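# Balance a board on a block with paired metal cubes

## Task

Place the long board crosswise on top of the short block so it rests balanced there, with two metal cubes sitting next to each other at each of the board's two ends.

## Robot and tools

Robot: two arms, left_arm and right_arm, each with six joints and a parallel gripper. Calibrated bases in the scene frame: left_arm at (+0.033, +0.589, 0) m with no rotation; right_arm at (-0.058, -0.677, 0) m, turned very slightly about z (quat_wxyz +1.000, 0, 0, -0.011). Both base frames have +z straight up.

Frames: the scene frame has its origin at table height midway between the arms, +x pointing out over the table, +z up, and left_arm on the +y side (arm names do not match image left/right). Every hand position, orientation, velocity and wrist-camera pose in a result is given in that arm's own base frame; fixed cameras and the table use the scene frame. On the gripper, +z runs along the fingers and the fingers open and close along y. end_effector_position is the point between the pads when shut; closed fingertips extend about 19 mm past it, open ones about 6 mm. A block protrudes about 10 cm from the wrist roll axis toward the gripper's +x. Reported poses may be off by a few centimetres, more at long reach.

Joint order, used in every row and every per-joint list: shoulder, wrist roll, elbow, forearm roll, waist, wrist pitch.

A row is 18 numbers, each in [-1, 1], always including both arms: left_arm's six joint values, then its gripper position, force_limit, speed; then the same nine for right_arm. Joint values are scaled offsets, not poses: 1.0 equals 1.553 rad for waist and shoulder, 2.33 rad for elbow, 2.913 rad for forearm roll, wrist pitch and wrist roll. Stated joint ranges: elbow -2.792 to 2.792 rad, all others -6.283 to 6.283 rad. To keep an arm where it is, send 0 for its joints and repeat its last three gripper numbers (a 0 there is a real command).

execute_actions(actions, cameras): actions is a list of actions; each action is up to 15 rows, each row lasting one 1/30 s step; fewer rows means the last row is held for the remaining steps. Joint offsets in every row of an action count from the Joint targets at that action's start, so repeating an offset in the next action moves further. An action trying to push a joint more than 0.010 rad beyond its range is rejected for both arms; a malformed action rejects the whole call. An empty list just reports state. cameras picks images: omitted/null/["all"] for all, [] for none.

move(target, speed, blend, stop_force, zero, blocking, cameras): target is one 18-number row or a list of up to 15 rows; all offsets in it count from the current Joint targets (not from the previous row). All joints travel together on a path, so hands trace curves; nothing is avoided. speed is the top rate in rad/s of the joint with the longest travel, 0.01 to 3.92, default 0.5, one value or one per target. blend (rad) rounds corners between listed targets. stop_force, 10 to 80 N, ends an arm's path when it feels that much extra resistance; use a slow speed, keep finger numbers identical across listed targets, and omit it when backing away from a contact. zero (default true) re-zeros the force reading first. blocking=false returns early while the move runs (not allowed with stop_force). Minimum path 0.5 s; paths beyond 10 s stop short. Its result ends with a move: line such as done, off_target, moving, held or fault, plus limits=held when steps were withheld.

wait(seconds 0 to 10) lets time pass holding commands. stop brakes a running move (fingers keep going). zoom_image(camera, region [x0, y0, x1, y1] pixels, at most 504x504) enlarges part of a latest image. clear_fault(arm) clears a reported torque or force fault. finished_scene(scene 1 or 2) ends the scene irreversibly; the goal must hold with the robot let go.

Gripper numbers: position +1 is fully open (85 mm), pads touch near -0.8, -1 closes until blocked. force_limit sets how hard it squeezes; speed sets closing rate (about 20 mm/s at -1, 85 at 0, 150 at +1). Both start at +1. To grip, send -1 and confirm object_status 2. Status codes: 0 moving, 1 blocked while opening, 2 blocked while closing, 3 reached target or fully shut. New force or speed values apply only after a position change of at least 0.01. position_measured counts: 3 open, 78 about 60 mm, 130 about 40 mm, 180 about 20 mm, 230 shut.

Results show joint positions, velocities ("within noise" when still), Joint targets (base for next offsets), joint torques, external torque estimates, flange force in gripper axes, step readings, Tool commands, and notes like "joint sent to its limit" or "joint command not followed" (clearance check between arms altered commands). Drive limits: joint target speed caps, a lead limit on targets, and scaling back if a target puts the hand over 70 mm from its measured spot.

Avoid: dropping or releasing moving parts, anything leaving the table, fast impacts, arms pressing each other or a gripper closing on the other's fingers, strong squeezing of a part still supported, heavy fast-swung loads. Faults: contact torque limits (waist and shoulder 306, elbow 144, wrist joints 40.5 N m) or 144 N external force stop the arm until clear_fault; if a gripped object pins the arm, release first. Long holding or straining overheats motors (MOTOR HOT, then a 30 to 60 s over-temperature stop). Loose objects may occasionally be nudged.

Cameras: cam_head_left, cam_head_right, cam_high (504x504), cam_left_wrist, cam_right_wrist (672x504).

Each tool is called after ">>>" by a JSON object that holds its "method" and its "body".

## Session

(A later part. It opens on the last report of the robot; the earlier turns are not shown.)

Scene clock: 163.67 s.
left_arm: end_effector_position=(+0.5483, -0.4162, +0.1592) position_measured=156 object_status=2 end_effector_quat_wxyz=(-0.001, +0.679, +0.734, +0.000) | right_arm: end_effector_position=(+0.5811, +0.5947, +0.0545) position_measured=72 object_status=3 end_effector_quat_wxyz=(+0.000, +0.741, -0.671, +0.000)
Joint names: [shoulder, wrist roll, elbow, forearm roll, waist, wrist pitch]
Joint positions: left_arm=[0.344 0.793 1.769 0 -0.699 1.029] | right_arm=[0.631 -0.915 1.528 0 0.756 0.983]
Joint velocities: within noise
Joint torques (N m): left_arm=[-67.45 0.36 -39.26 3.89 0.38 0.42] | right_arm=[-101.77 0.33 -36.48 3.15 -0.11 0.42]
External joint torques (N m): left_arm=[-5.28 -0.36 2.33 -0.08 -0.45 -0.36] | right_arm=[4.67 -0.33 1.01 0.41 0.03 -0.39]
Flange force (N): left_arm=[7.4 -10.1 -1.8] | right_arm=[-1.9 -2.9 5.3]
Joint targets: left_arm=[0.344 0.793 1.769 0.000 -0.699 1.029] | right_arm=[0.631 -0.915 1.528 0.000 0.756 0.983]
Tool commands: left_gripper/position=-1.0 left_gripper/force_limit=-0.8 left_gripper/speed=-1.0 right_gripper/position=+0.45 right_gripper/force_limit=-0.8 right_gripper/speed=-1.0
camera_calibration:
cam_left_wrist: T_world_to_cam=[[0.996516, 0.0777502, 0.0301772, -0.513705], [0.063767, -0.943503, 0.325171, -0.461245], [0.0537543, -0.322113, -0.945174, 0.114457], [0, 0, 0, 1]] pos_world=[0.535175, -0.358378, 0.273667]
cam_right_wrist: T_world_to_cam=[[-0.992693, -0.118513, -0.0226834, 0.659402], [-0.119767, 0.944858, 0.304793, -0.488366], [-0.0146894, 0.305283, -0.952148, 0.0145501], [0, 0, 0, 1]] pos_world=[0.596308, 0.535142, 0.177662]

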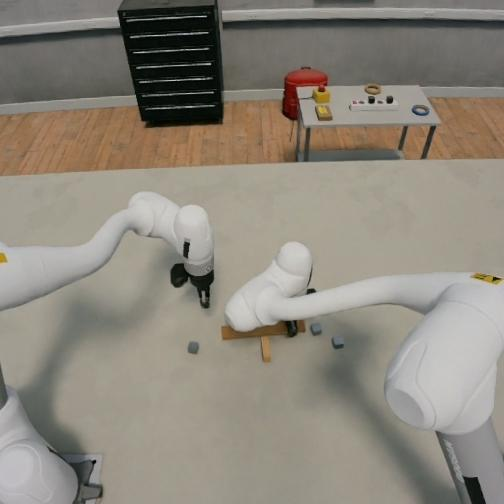

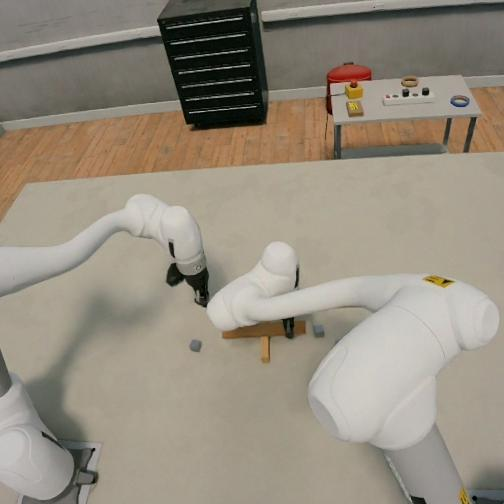

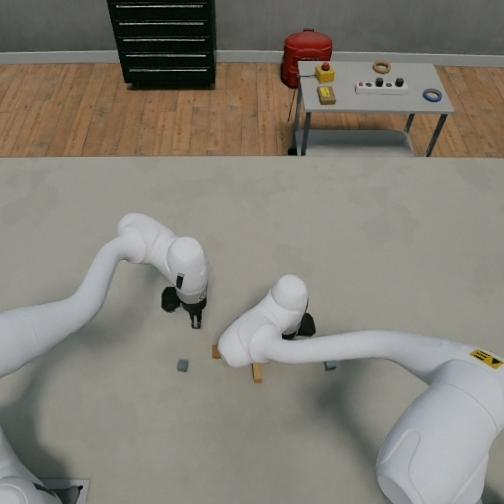

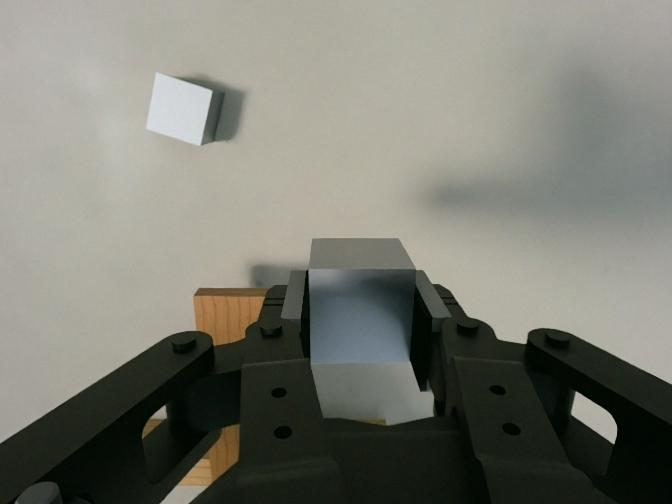

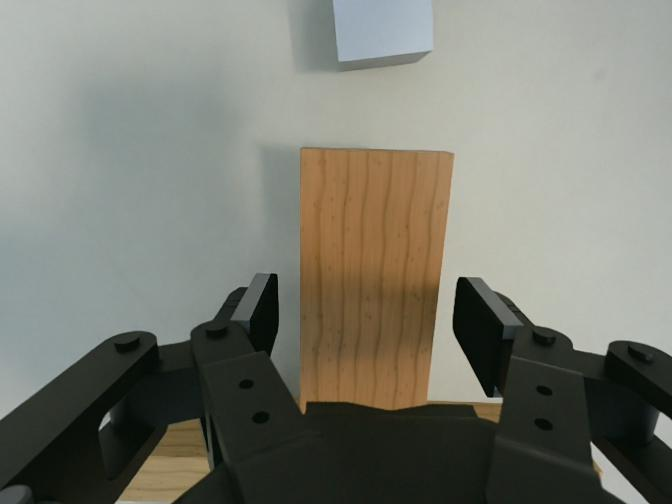

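>>> {"method": "move", "body": {"target": [[0,0,0,0,0,0,-1,-0.8,-1,-0.0246,0,-0.0118,0,0,0.0226,0.45,-0.8,-1],[0.0429,-0.0543,-0.0061,0,-0.0977,-0.0181,-1,-0.8,-1,-0.0763,-0.0916,0.0463,0,-0.0621,0.0037,0.45,-0.8,-1]], "speed": [0.05,0.15], "cameras": ["cam_left_wrist","cam_right_wrist","cam_head_left","cam_head_right"]}}

>>> {"method": "zoom_image", "body": {"camera": "cam_right_wrist", "region": [180, 100, 520, 440]}}

>>> {"method": "zoom_image", "body": {"camera": "cam_left_wrist", "region": [250, 100, 490, 440]}}

>>> {"method": "zoom_image", "body": {"camera": "cam_head_left", "region": [200, 280, 340, 380]}}

>>> {"method": "zoom_image", "body": {"camera": "cam_head_right", "region": [200, 280, 340, 380]}}

Scene clock: 205.23 s.
left_arm: end_effector_position=(+0.4941, -0.5114, +0.1193) position_measured=156 object_status=2 end_effector_quat_wxyz=(+0.000, +0.676, +0.737, +0.000) | right_arm: end_effector_position=(+0.5894, +0.5002, +0.0992) position_measured=72 object_status=3 end_effector_quat_wxyz=(+0.000, +0.796, -0.606, +0.000)
Joint names: [shoulder, wrist roll, elbow, forearm roll, waist, wrist pitch]
Joint positions: left_arm=[0.411 0.634 1.755 0 -0.851 0.977] | right_arm=[0.513 -1.181 1.636 0 0.659 0.994]
Joint velocities: within noise
Joint torques (N m): left_arm=[-72.35 0.31 -38.09 3.74 1.02 0.43] | right_arm=[-91.3 0.33 -36.59 3.2 -0.23 0.38]
External joint torques (N m): left_arm=[-5.87 -0.31 2.21 -0.04 -1.11 -0.38] | right_arm=[4.37 -0.33 0.98 0.36 -0.04 -0.35]
Flange force (N): left_arm=[8.8 -9.7 -3.1] | right_arm=[-1.0 -3.3 5.1]
Joint targets: left_arm=[0.411 0.634 1.755 0.000 -0.851 0.977] | right_arm=[0.513 -1.181 1.636 0.000 0.659 0.994]
move: done
camera_calibration:
cam_left_wrist: T_world_to_cam=[[0.995985, 0.0841714, 0.0304656, -0.447587], [0.0697452, -0.94303, 0.325316, -0.537388], [0.0561123, -0.321885, -0.945114, 0.0479423], [0, 0, 0, 1]] pos_world=[0.48058, -0.453667, 0.233768]
cam_right_wrist: T_world_to_cam=[[-0.958242, -0.28508, -0.0224026, 0.720411], [-0.278127, 0.910924, 0.304735, -0.301251], [-0.0664669, 0.298241, -0.952174, 0.120168], [0, 0, 0, 1]] pos_world=[0.614529, 0.443952, 0.222362]
Images, in order (width x height): cam_head_left 504x504, cam_head_right 504x504, cam_left_wrist 672x504, cam_right_wrist 672x504.

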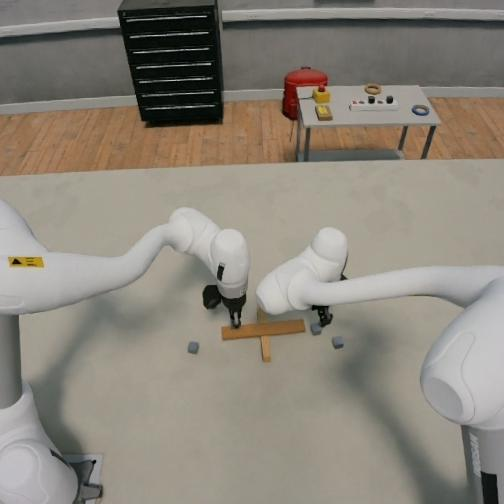

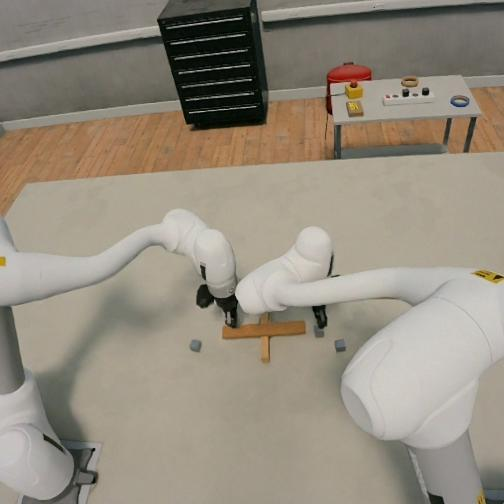

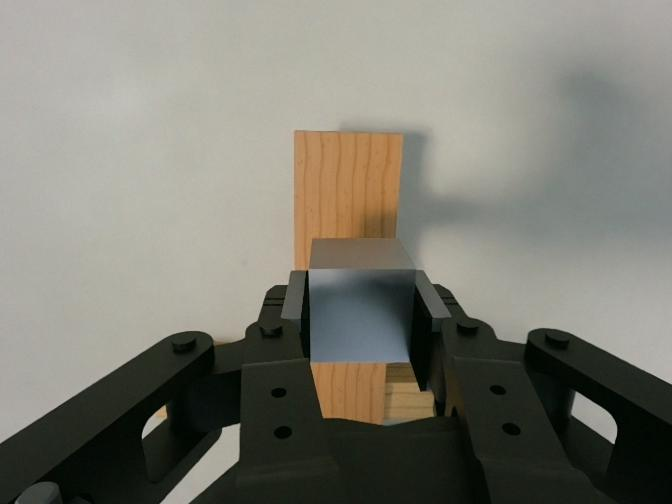

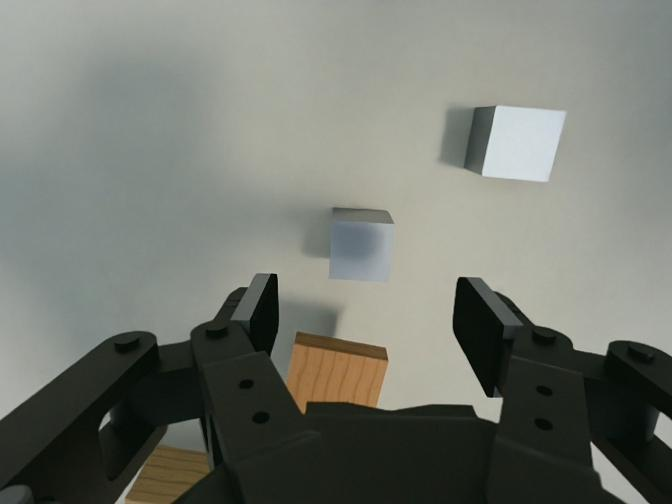

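Scaled by 1.482 from the camera's 672x504 image, which has a finer 960x720 frame.

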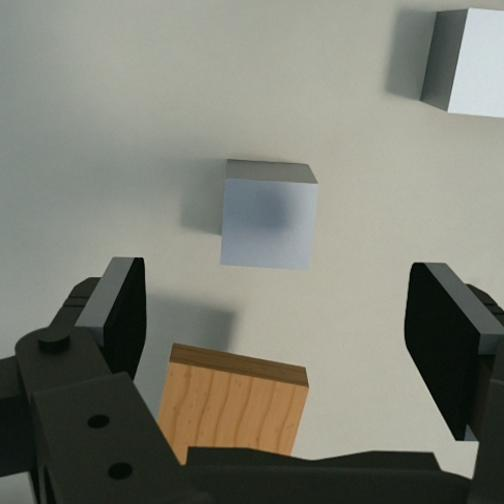

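Scaled by 1.482 from the camera's 672x504 image, which has a finer 960x720 frame.

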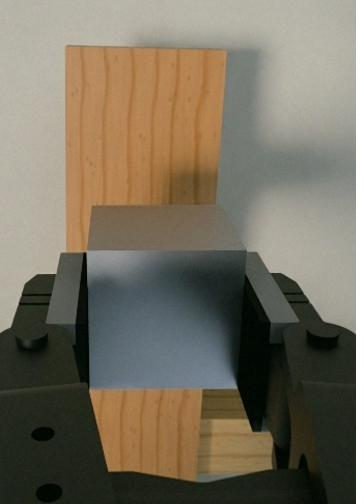

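Scaled by 3.600 from the camera's 504x504 image, which has a finer 720x720 frame.

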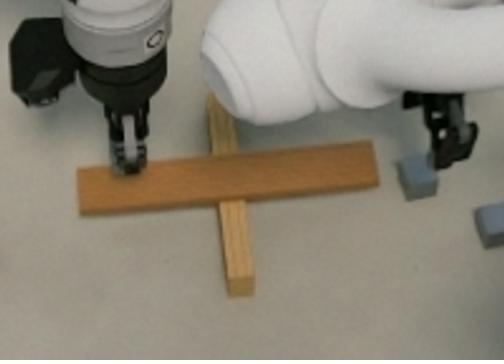

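Scaled by 3.600 from the camera's 504x504 image, which has a finer 720x720 frame.

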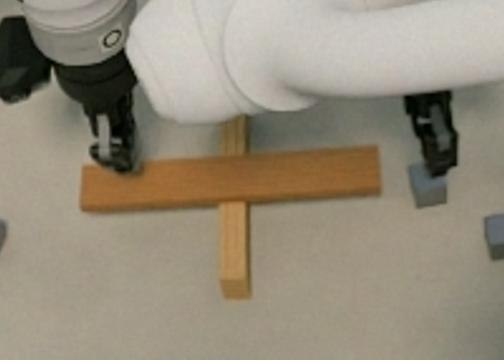

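>>> {"method": "move", "body": {"target": [[0,0,0,0,0,0,-1,-0.8,-1,0.0452,0.0169,0.0189,0,-0.0010,-0.0392,0.45,-0.8,-1],[0,0,0,0,0,0,-1,-0.8,-1,0.0452,0.0169,0.0189,0,-0.0010,-0.0392,-1,-0.8,-1]], "speed": 0.08, "cameras": ["cam_right_wrist"]}}

Scene clock: 236.23 s.
left_arm: end_effector_position=(+0.4940, -0.5114, +0.1193) position_measured=156 object_status=2 end_effector_quat_wxyz=(+0.000, +0.676, +0.737, +0.000) | right_arm: end_effector_position=(+0.5896, +0.4988, +0.0251) position_measured=156 object_status=0 end_effector_quat_wxyz=(+0.000, +0.780, -0.626, +0.000)
Joint names: [shoulder, wrist roll, elbow, forearm roll, waist, wrist pitch]
Joint positions: left_arm=[0.411 0.634 1.755 0 -0.851 0.977] | right_arm=[0.583 -1.132 1.68 0 0.658 0.879]
Joint velocities: within noise
Joint torques (N m): left_arm=[-72.27 0.34 -38.2 3.74 0.2 0.43] | right_arm=[-90.08 0.33 -32.2 2.89 -0.26 -0.17]
External joint torques (N m): left_arm=[-5.92 -0.34 2.42 -0.05 -0.13 -0.37] | right_arm=[-0.16 -0.33 -0.45 0.38 0.14 0.2]
Flange force (N): left_arm=[10.0 -9.0 -3.0] | right_arm=[-0.2 -1.0 -0.7]
Joint targets: left_arm=[0.411 0.634 1.755 0.000 -0.851 0.977] | right_arm=[0.583 -1.132 1.680 0.000 0.658 0.879]
move: done
camera_calibration:
cam_right_wrist: T_world_to_cam=[[-0.971466, -0.236123, -0.0223496, 0.701966], [-0.231565, 0.923875, 0.304684, -0.311258], [-0.0512949, 0.301166, -0.952191, 0.039633], [0, 0, 0, 1]] pos_world=[0.611892, 0.441378, 0.148262]
Images, in order (width x height): cam_right_wrist 672x504.

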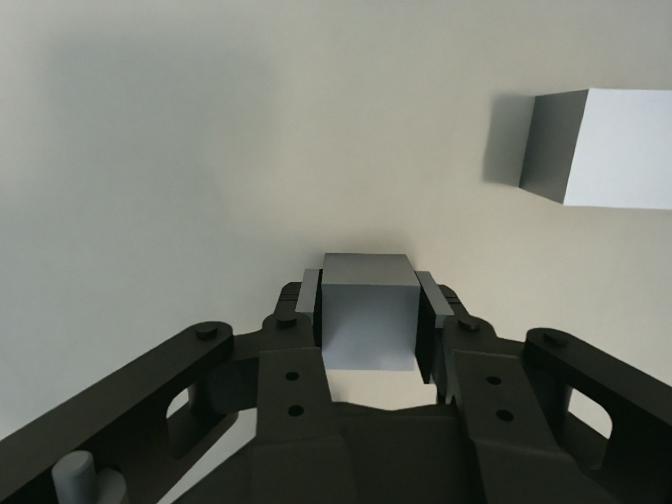

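>>> {"method": "move", "body": {"target": [[0,0,0,0,0,0,-1,-0.8,-1,-0.0569,0,-0.0244,0,0,0.0498,-1,-0.8,-1],[0,0,0,0,0,0,-1,-0.8,-1,-0.0073,0.0725,-0.0788,0,0.0589,0.0669,-1,-0.8,-1],[0.0237,-0.0006,0.0099,0,-0.0011,-0.0206,-1,-0.8,-1,0.0128,0.0725,-0.0675,0,0.0589,0.0472,-1,-0.8,-1]], "speed": [0.08,0.15,0.05], "cameras": ["cam_left_wrist","cam_right_wrist","cam_head_left"]}}

>>> {"method": "zoom_image", "body": {"camera": "cam_left_wrist", "region": [250, 100, 490, 450]}}

>>> {"method": "zoom_image", "body": {"camera": "cam_right_wrist", "region": [250, 100, 490, 450]}}

>>> {"method": "zoom_image", "body": {"camera": "cam_head_left", "region": [200, 280, 340, 380]}}

Scene clock: 265.63 s.
left_arm: end_effector_position=(+0.4941, -0.5118, +0.1124) position_measured=156 object_status=2 end_effector_quat_wxyz=(+0.000, +0.676, +0.737, +0.000) | right_arm: end_effector_position=(+0.5820, +0.5881, +0.1146) position_measured=156 object_status=2 end_effector_quat_wxyz=(+0.000, +0.741, -0.671, +0.000)
Joint names: [shoulder, wrist roll, elbow, forearm roll, waist, wrist pitch]
Joint positions: left_arm=[0.418 0.634 1.76 0 -0.851 0.965] | right_arm=[0.575 -0.921 1.499 0 0.749 1.068]
Joint velocities: within noise
Joint torques (N m): left_arm=[-73.1 0.39 -37.64 3.7 0.79 0.45] | right_arm=[-98.81 0.45 -38.82 3.35 -0.58 0.32]
External joint torques (N m): left_arm=[-5.51 -0.39 2.08 -0.03 -0.65 -0.39] | right_arm=[4.83 -0.45 1.54 0.39 0.49 -0.28]
Flange force (N): left_arm=[8.5 -8.8 -3.0] | right_arm=[-1.9 -2.2 5.3]
Joint targets: left_arm=[0.418 0.634 1.760 0.000 -0.851 0.965] | right_arm=[0.575 -0.921 1.499 0.000 0.749 1.068]
move: held (right_arm; a check stopped the path), off_target (left_arm; braked when a check withheld steps of right_arm); path passed 2 of 3 targets; limits=held; left_arm: the wrist pitch is farthest, 0.048 rad from its target; right_arm: the wrist pitch is farthest, 0.051 rad from its target
joint command not followed: on one or more control steps a check withheld the commanded joint targets of the right arm, and it was not sent them on those steps.
cause: the commanded joint targets, or the way to them, would bring a part of the robot too close to another arm (a part of this arm just beyond the forearm roll and a part of the left arm just beyond the wrist pitch).
camera_calibration:
cam_left_wrist: T_world_to_cam=[[0.995985, 0.0841714, 0.0304656, -0.447443], [0.0697452, -0.94303, 0.325316, -0.535528], [0.0561123, -0.321885, -0.945114, 0.0412866], [0, 0, 0, 1]] pos_world=[0.48068, -0.454067, 0.226868]
cam_right_wrist: T_world_to_cam=[[-0.992714, -0.118393, -0.0223953, 0.660858], [-0.119569, 0.944971, 0.30452, -0.500443], [-0.01489, 0.304979, -0.952243, 0.0741064], [0, 0, 0, 1]] pos_world=[0.597309, 0.528544, 0.237762]
Images, in order (width x height): cam_head_left 504x504, cam_left_wrist 672x504, cam_right_wrist 672x504.

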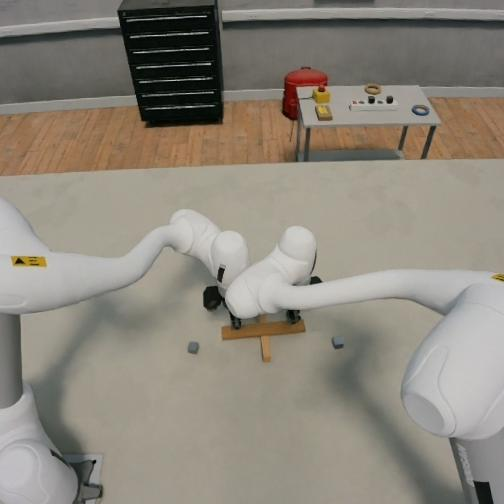

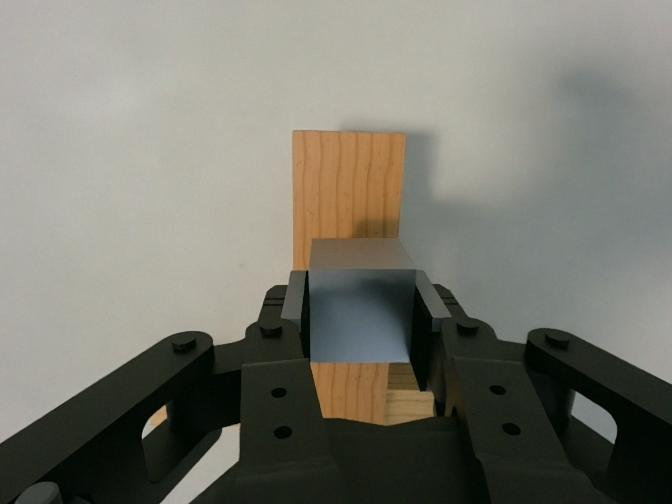

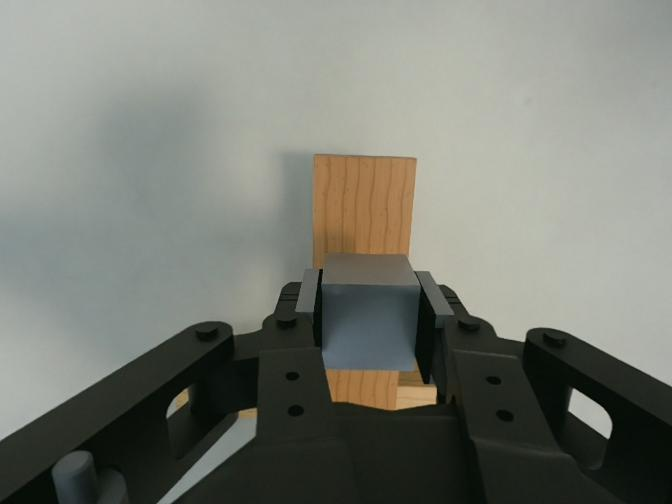

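Scaled by 1.440 from the camera's 672x504 image, which has a finer 960x720 frame.

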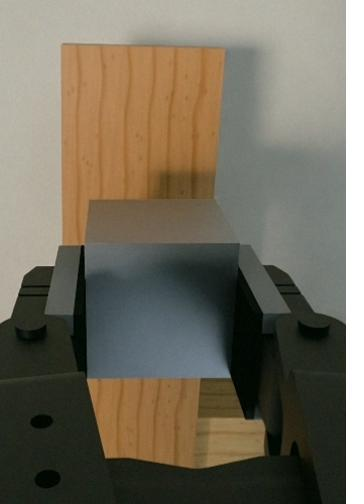

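Scaled by 1.440 from the camera's 672x504 image, which has a finer 960x720 frame.

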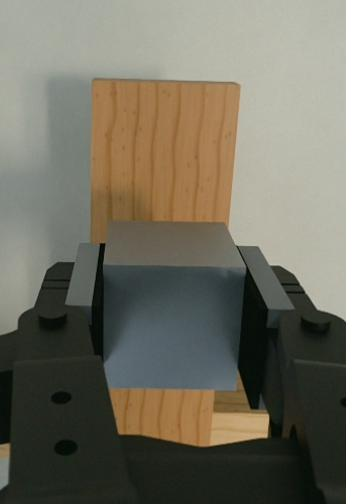

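Scaled by 3.600 from the camera's 504x504 image, which has a finer 720x720 frame.

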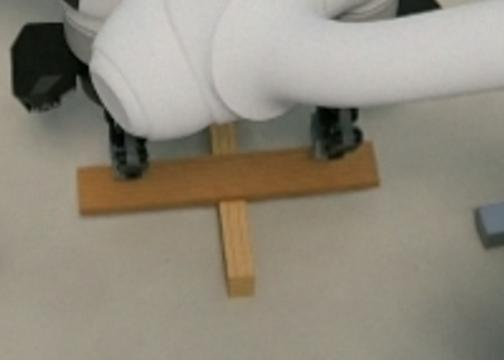

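>>> {"method": "move", "body": {"target": [[0.0185,-0.0003,0.0079,0,-0.0010,-0.0166,-1,-0.8,-1,0,0,0,0,0,0,-1,-0.8,-1],[0.0185,-0.0003,0.0079,0,-0.0010,-0.0166,-1,-0.8,-1,0.0175,0,0.0102,0,0,-0.0176,-1,-0.8,-1]], "speed": 0.05, "cameras": ["cam_left_wrist","cam_right_wrist","cam_head_left"]}}

>>> {"method": "zoom_image", "body": {"camera": "cam_left_wrist", "region": [250, 50, 490, 450]}}

>>> {"method": "zoom_image", "body": {"camera": "cam_right_wrist", "region": [250, 50, 490, 450]}}

Scene clock: 277.40 s.
left_arm: end_effector_position=(+0.4941, -0.5121, +0.1087) position_measured=156 object_status=2 end_effector_quat_wxyz=(+0.000, +0.676, +0.737, +0.000) | right_arm: end_effector_position=(+0.5820, +0.5882, +0.1147) position_measured=156 object_status=2 end_effector_quat_wxyz=(+0.000, +0.741, -0.671, +0.000)
Joint names: [shoulder, wrist roll, elbow, forearm roll, waist, wrist pitch]
Joint positions: left_arm=[0.421 0.634 1.762 0 -0.852 0.959] | right_arm=[0.575 -0.921 1.499 0 0.749 1.068]
Joint velocities: within noise
Joint torques (N m): left_arm=[-73.98 0.31 -37.78 3.77 1.02 0.34] | right_arm=[-99.81 0.33 -38.75 3.33 -0.7 0.34]
External joint torques (N m): left_arm=[-4.7 -0.31 2.46 -0.14 -0.97 -0.28] | right_arm=[6.07 -0.33 1.7 0.38 0.51 -0.29]
Flange force (N): left_arm=[8.0 -8.8 -2.2] | right_arm=[-2.9 -3.1 6.4]
Joint targets: left_arm=[0.421 0.634 1.762 0.000 -0.852 0.959] | right_arm=[0.575 -0.921 1.499 0.000 0.749 1.068]
move: held (left_arm; a check stopped the path), off_target (right_arm; braked when a check withheld steps of left_arm); path passed 0 of 2 targets; limits=held; left_arm: the wrist pitch is farthest, 0.043 rad from its target; right_arm: the wrist pitch is farthest, 0.051 rad from its target
joint command not followed: on one or more control steps a check withheld the commanded joint targets of the left arm, and it was not sent them on those steps.
cause: the commanded joint targets, or the way to them, would bring a part of the robot too close to another arm (a part of this arm just beyond the wrist pitch and a part of the right arm just beyond the forearm roll, at the place that arm is still heading or pushing toward).
camera_calibration:
cam_left_wrist: T_world_to_cam=[[0.995993, 0.0840772, 0.0304884, -0.447356], [0.0696435, -0.943007, 0.325403, -0.534567], [0.0561098, -0.321976, -0.945084, 0.0376465], [0, 0, 0, 1]] pos_world=[0.48068, -0.454367, 0.223168]
cam_right_wrist: T_world_to_cam=[[-0.992717, -0.118351, -0.0225114, 0.660866], [-0.119562, 0.944918, 0.304688, -0.500489], [-0.0147886, 0.305161, -0.952186, 0.0740317], [0, 0, 0, 1]] pos_world=[0.597309, 0.528543, 0.237862]
Images, in order (width x height): cam_head_left 504x504, cam_left_wrist 672x504, cam_right_wrist 672x504.

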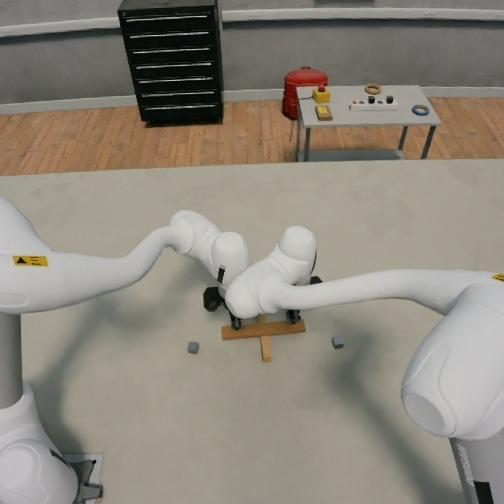

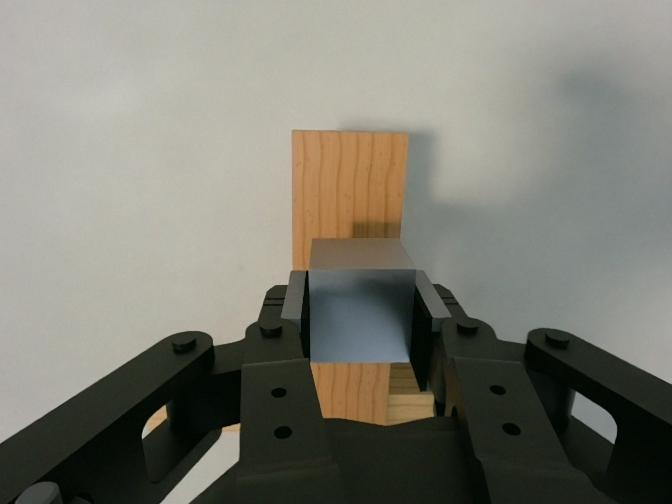

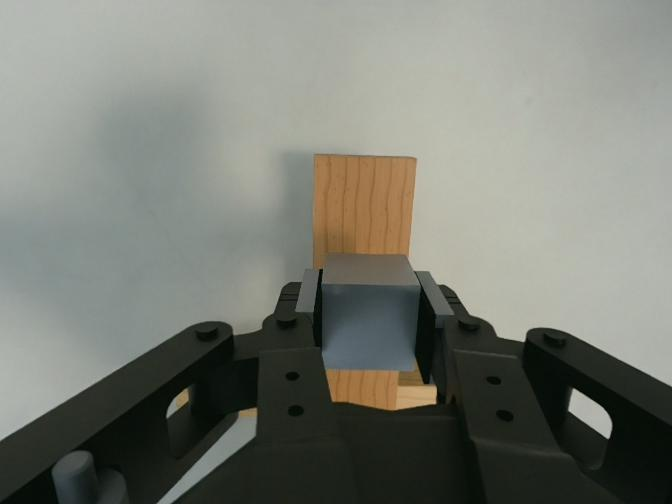

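Scaled by 1.260 from the camera's 672x504 image, which has a finer 960x720 frame.

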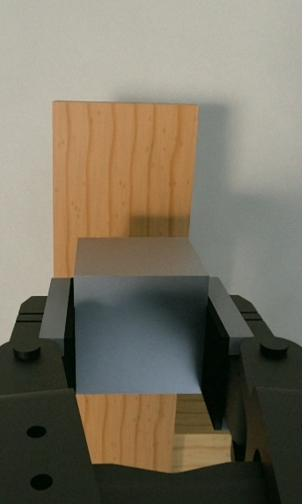

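Scaled by 1.260 from the camera's 672x504 image, which has a finer 960x720 frame.

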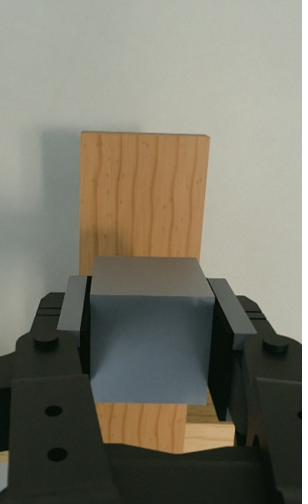

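>>> {"method": "move", "body": {"target": [[-0.0223,0.0097,0.0220,0,0.0184,-0.0058,-1,-0.8,-1,-0.0193,-0.0115,0.0216,0,-0.0211,-0.0071,-1,-0.8,-1],[-0.0050,0.0097,0.0298,0,0.0184,-0.0214,-1,-0.8,-1,-0.0009,-0.0115,0.0313,0,-0.0211,-0.0247,-1,-0.8,-1]], "speed": 0.04, "cameras": ["cam_left_wrist","cam_right_wrist","cam_head_left","cam_head_right"]}}

>>> {"method": "zoom_image", "body": {"camera": "cam_left_wrist", "region": [250, 180, 490, 450]}}

>>> {"method": "zoom_image", "body": {"camera": "cam_right_wrist", "region": [250, 180, 490, 450]}}

>>> {"method": "zoom_image", "body": {"camera": "cam_head_left", "region": [200, 280, 340, 380]}}

Scene clock: 318.43 s.
left_arm: end_effector_position=(+0.4917, -0.4795, +0.0831) position_measured=156 object_status=2 end_effector_quat_wxyz=(+0.000, +0.676, +0.737, +0.000) | right_arm: end_effector_position=(+0.5850, +0.5549, +0.0809) position_measured=156 object_status=2 end_effector_quat_wxyz=(+0.000, +0.742, -0.671, +0.000)
Joint names: [shoulder, wrist roll, elbow, forearm roll, waist, wrist pitch]
Joint positions: left_arm=[0.413 0.662 1.831 0 -0.823 0.897] | right_arm=[0.574 -0.955 1.572 0 0.716 0.996]
Joint velocities: within noise
Joint torques (N m): left_arm=[-70.89 0.35 -36.33 3.51 0.48 0.46] | right_arm=[-97.4 0.39 -37.25 3.25 -0.72 0.33]
External joint torques (N m): left_arm=[-5.54 -0.35 2.59 -0.03 -0.33 -0.41] | right_arm=[5.62 -0.39 1.75 0.31 0.83 -0.29]
Flange force (N): left_arm=[9.1 -9.2 -3.4] | right_arm=[-2.4 -2.3 6.5]
Joint targets: left_arm=[0.413 0.662 1.831 0.000 -0.823 0.897] | right_arm=[0.574 -0.955 1.572 0.000 0.716 0.996]
move: done
camera_calibration:
cam_left_wrist: T_world_to_cam=[[0.995952, 0.0843781, 0.030979, -0.446785], [0.0697372, -0.94281, 0.325953, -0.495296], [0.0567106, -0.322473, -0.944878, 0.0235853], [0, 0, 0, 1]] pos_world=[0.47818, -0.421666, 0.197569]
cam_right_wrist: T_world_to_cam=[[-0.992621, -0.119079, -0.0228821, 0.65952], [-0.120365, 0.944756, 0.304874, -0.457839], [-0.0146862, 0.305379, -0.952118, 0.0518708], [0, 0, 0, 1]] pos_world=[0.600307, 0.495241, 0.204062]
Images, in order (width x height): cam_head_left 504x504, cam_head_right 504x504, cam_left_wrist 672x504, cam_right_wrist 672x504.

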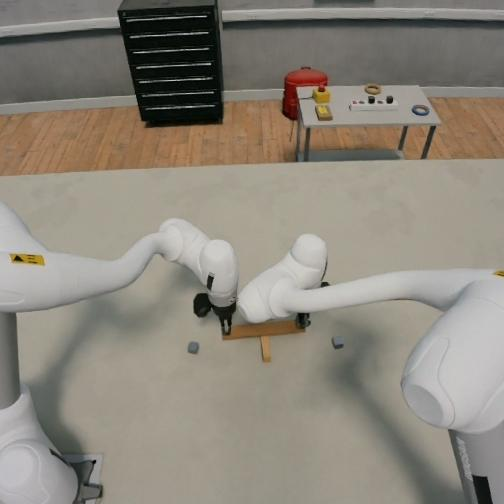

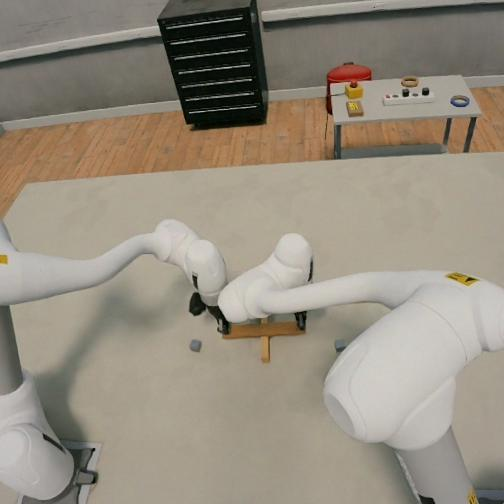

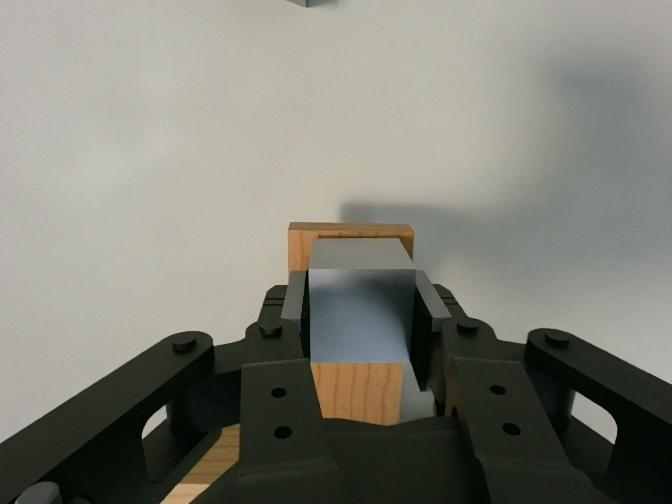

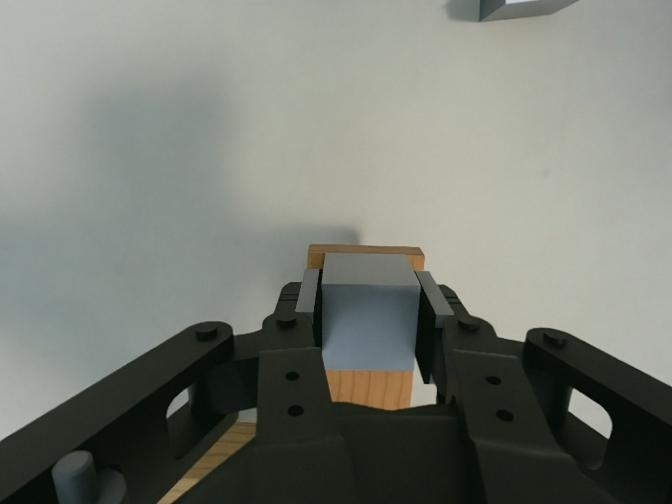

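Scaled by 1.867 from the camera's 672x504 image, which has a finer 960x720 frame.

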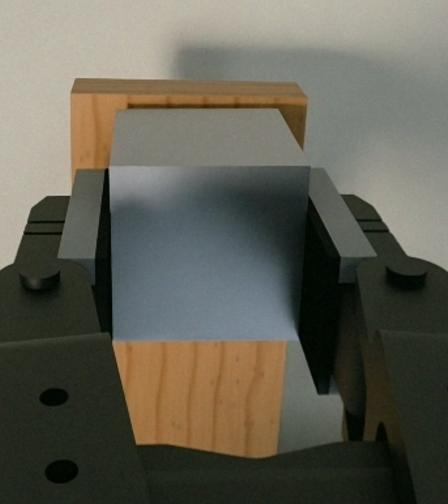

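Scaled by 1.867 from the camera's 672x504 image, which has a finer 960x720 frame.

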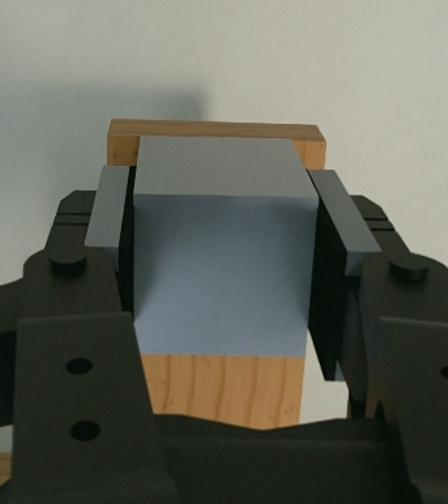

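Scaled by 3.600 from the camera's 504x504 image, which has a finer 720x720 frame.

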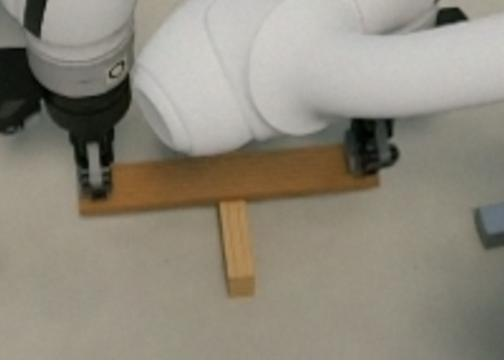

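>>> {"method": "move", "body": {"target": [0.0028,0,0.0012,0,0,-0.0024,-1,-0.8,-1,0.0024,0,0.00115,0,0,-0.0021,-1,-0.8,-1], "speed": 0.015, "cameras": ["cam_left_wrist","cam_right_wrist"]}}

Scene clock: 333.90 s.
left_arm: end_effector_position=(+0.4917, -0.4795, +0.0790) position_measured=156 object_status=2 end_effector_quat_wxyz=(+0.000, +0.676, +0.737, +0.000) | right_arm: end_effector_position=(+0.5850, +0.5549, +0.0767) position_measured=156 object_status=2 end_effector_quat_wxyz=(+0.000, +0.742, -0.671, +0.000)
Joint names: [shoulder, wrist roll, elbow, forearm roll, waist, wrist pitch]
Joint positions: left_arm=[0.418 0.662 1.834 0 -0.823 0.89] | right_arm=[0.577 -0.955 1.575 0 0.716 0.99]
Joint velocities: within noise
Joint torques (N m): left_arm=[-59.52 0.29 -29.12 3.5 0.26 -0.19] | right_arm=[-82.24 0.37 -29.42 3.18 -0.48 -0.3]
External joint torques (N m): left_arm=[-17.13 -0.29 -4.48 -0.04 -0.21 0.24] | right_arm=[-10.17 -0.37 -6.04 0.39 0.82 0.34]
Flange force (N): left_arm=[9.3 -9.0 -21.3] | right_arm=[-0.9 -0.2 -13.2]
Joint targets: left_arm=[0.418 0.662 1.834 0.000 -0.823 0.890] | right_arm=[0.577 -0.955 1.575 0.000 0.716 0.990]
move: done
camera_calibration:
cam_left_wrist: T_world_to_cam=[[0.995952, 0.0843781, 0.030979, -0.446559], [0.0697372, -0.94281, 0.325953, -0.493953], [0.0567106, -0.322473, -0.944878, 0.0197169], [0, 0, 0, 1]] pos_world=[0.47808, -0.421666, 0.193469]
cam_right_wrist: T_world_to_cam=[[-0.992619, -0.119116, -0.0227768, 0.659321], [-0.120369, 0.944781, 0.304796, -0.456566], [-0.0147868, 0.305288, -0.952145, 0.0479815], [0, 0, 0, 1]] pos_world=[0.600208, 0.495242, 0.199862]
Images, in order (width x height): cam_left_wrist 672x504, cam_right_wrist 672x504.

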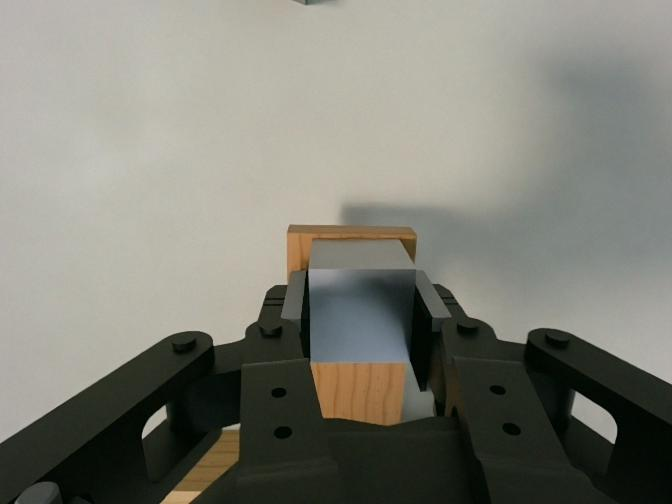

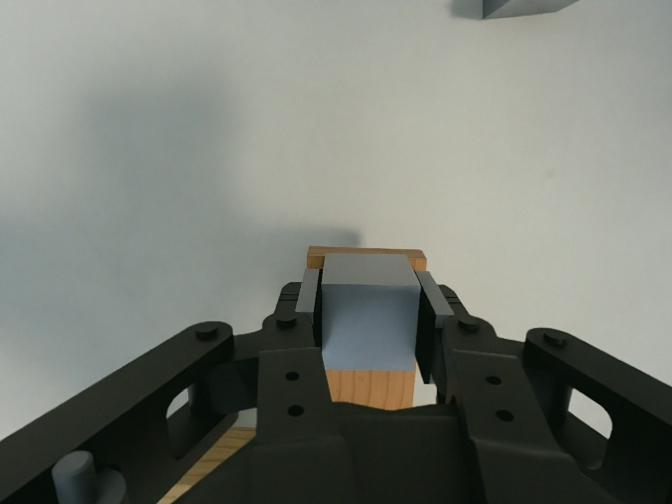

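>>> {"method": "move", "body": {"target": [[-0.00025,0,-0.0001,0,0,0.0002,-1,-0.8,-1,-0.00025,0,-0.0001,0,0,0.0002,-1,-0.8,-1],[-0.00025,0,-0.0001,0,0,0.0002,0.3,-0.8,-1,-0.00025,0,-0.0001,0,0,0.0002,0.3,-0.8,-1]], "speed": 0.02, "cameras": ["cam_left_wrist","cam_right_wrist"]}}

Scene clock: 343.13 s.
left_arm: end_effector_position=(+0.4916, -0.4795, +0.0793) position_measured=91 object_status=0 end_effector_quat_wxyz=(+0.000, +0.676, +0.737, +0.000) | right_arm: end_effector_position=(+0.5850, +0.5548, +0.0771) position_measured=91 object_status=0 end_effector_quat_wxyz=(+0.000, +0.742, -0.671, +0.000)
Joint names: [shoulder, wrist roll, elbow, forearm roll, waist, wrist pitch]
Joint positions: left_arm=[0.417 0.662 1.834 0 -0.823 0.89] | right_arm=[0.577 -0.955 1.575 0 0.716 0.99]
Joint velocities: within noise
Joint torques (N m): left_arm=[-71.25 0.39 -35.45 3.51 0.95 0.45] | right_arm=[-97.23 0.36 -36.89 3.12 -0.45 0.37]
External joint torques (N m): left_arm=[-5.43 -0.39 1.77 -0.04 -0.87 -0.41] | right_arm=[5.02 -0.36 1.4 0.43 0.13 -0.33]
Flange force (N): left_arm=[7.2 -8.6 -3.9] | right_arm=[-1.7 -2.7 5.8]
Joint targets: left_arm=[0.417 0.662 1.834 0.000 -0.823 0.890] | right_arm=[0.577 -0.955 1.575 0.000 0.716 0.990]
move: done
camera_calibration:
cam_left_wrist: T_world_to_cam=[[0.99595, 0.084441, 0.0308618, -0.446515], [0.0698401, -0.942835, 0.325859, -0.49406], [0.0566134, -0.322384, -0.944914, 0.0199965], [0, 0, 0, 1]] pos_world=[0.47808, -0.421666, 0.193669]
cam_right_wrist: T_world_to_cam=[[-0.992619, -0.119136, -0.0226789, 0.659309], [-0.120358, 0.944779, 0.304807, -0.456601], [-0.0148869, 0.305287, -0.952144, 0.0484529], [0, 0, 0, 1]] pos_world=[0.600208, 0.495142, 0.200262]
Images, in order (width x height): cam_left_wrist 672x504, cam_right_wrist 672x504.

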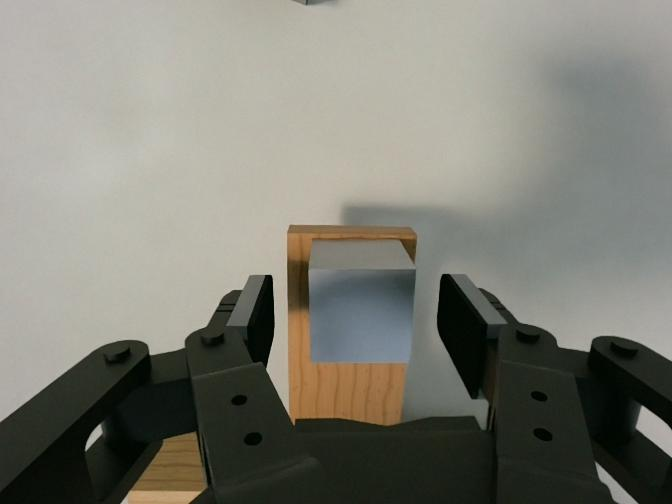

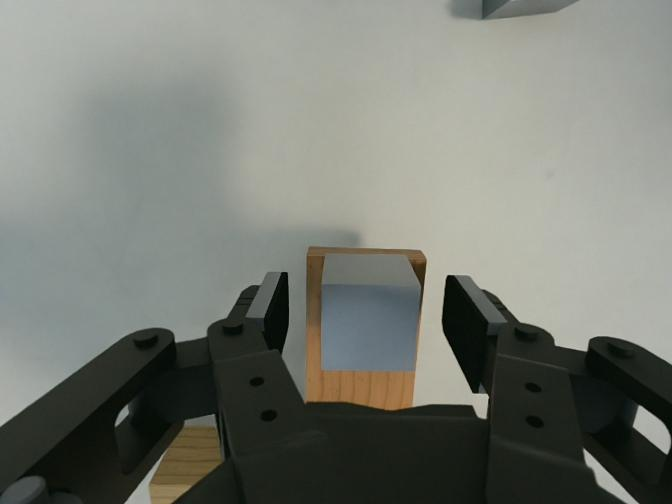

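>>> {"method": "move", "body": {"target": [[-0.0378,0,-0.0189,0,0,0.0355,0.3,-0.8,-1,-0.0330,0,-0.0192,0,0,0.0328,0.3,-0.8,-1],[-0.1025,0.1288,0.0807,0,0.0572,-0.0097,0.45,-0.8,-0.5,-0.1168,-0.0695,0.1057,0,-0.0601,-0.0224,0.45,-0.8,-0.5]], "speed": [0.06,0.18], "cameras": ["cam_left_wrist","cam_right_wrist","cam_head_left"]}}

>>> {"method": "zoom_image", "body": {"camera": "cam_left_wrist", "region": [180, 100, 520, 440]}}

>>> {"method": "zoom_image", "body": {"camera": "cam_right_wrist", "region": [180, 100, 520, 440]}}

>>> {"method": "zoom_image", "body": {"camera": "cam_head_left", "region": [200, 280, 340, 380]}}

Scene clock: 372.50 s.
left_arm: end_effector_position=(+0.4554, -0.3646, +0.0996) position_measured=72 object_status=0 end_effector_quat_wxyz=(+0.000, +0.774, +0.633, +0.000) | right_arm: end_effector_position=(+0.5366, +0.4278, +0.0999) position_measured=72 object_status=0 end_effector_quat_wxyz=(+0.000, +0.777, -0.629, +0.000)
Joint names: [shoulder, wrist roll, elbow, forearm roll, waist, wrist pitch]
Joint positions: left_arm=[0.258 1.037 2.022 0 -0.734 0.862] | right_arm=[0.396 -1.157 1.821 0 0.623 0.925]
Joint velocities: within noise
Joint torques (N m): left_arm=[-54.76 0.32 -34.75 3.46 0.85 0.45] | right_arm=[-78.37 0.43 -35.01 3.09 -0.31 0.36]
External joint torques (N m): left_arm=[-5.24 -0.32 1.81 -0.06 -0.77 -0.43] | right_arm=[4.55 -0.43 1.04 0.29 -0.13 -0.35]
Flange force (N): left_arm=[3.3 -10.5 -3.9] | right_arm=[-0.9 -3.6 5.9]
Joint targets: left_arm=[0.258 1.037 2.022 0.000 -0.734 0.862] | right_arm=[0.396 -1.157 1.821 0.000 0.623 0.925]
move: done
camera_calibration:
cam_left_wrist: T_world_to_cam=[[0.979272, -0.200241, 0.0304863, -0.516937], [-0.199134, -0.924277, 0.325666, -0.260611], [-0.037034, -0.324987, -0.944993, 0.12004], [0, 0, 0, 1]] pos_world=[0.458771, -0.305377, 0.214068]
cam_right_wrist: T_world_to_cam=[[-0.973741, -0.226501, -0.0229299, 0.632584], [-0.222579, 0.926015, 0.304884, -0.286539], [-0.0478232, 0.301982, -0.952113, 0.127291], [0, 0, 0, 1]] pos_world=[0.558282, 0.370181, 0.223062]
Images, in order (width x height): cam_head_left 504x504, cam_left_wrist 672x504, cam_right_wrist 672x504.

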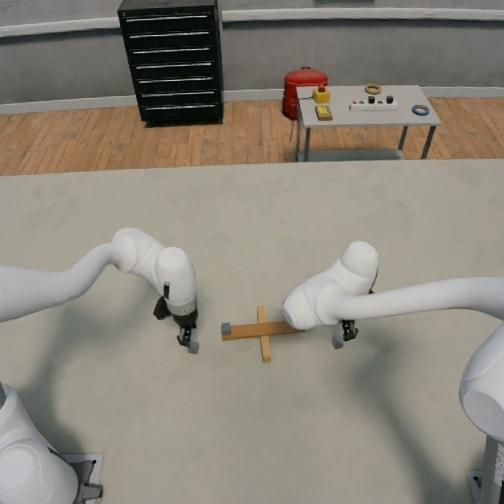

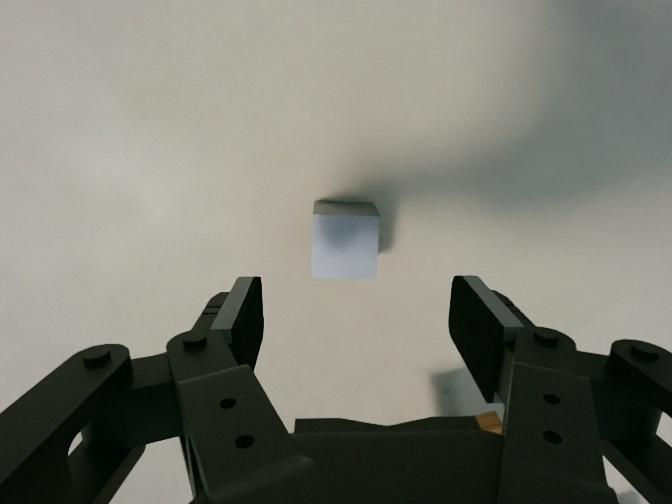

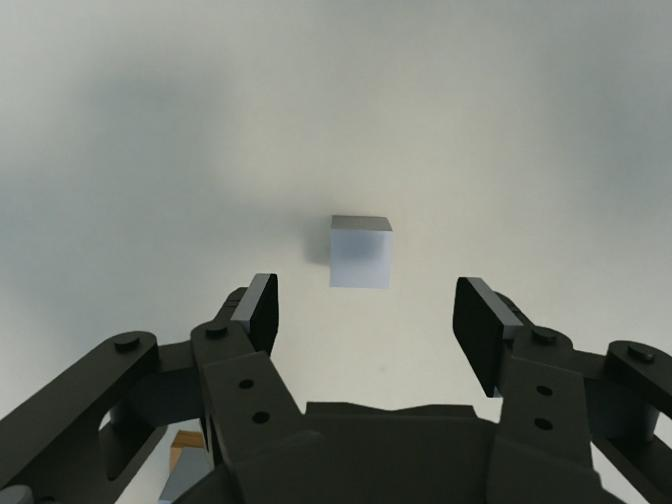

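Scaled by 1.482 from the camera's 672x504 image, which has a finer 960x720 frame.

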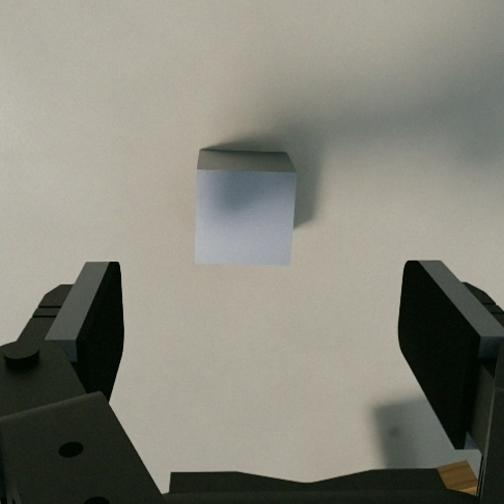

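Scaled by 1.482 from the camera's 672x504 image, which has a finer 960x720 frame.

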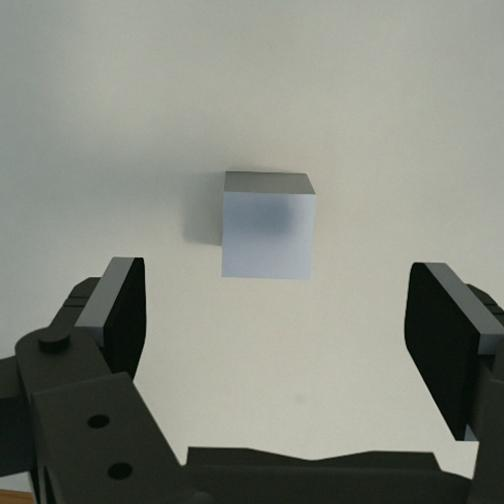

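Scaled by 3.600 from the camera's 504x504 image, which has a finer 720x720 frame.

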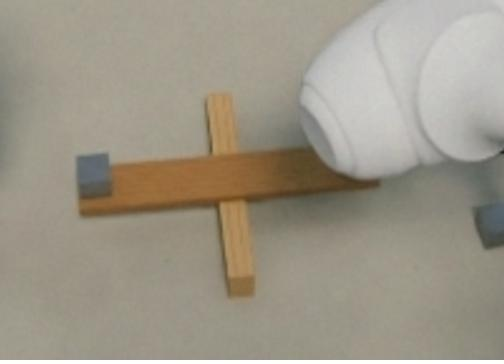

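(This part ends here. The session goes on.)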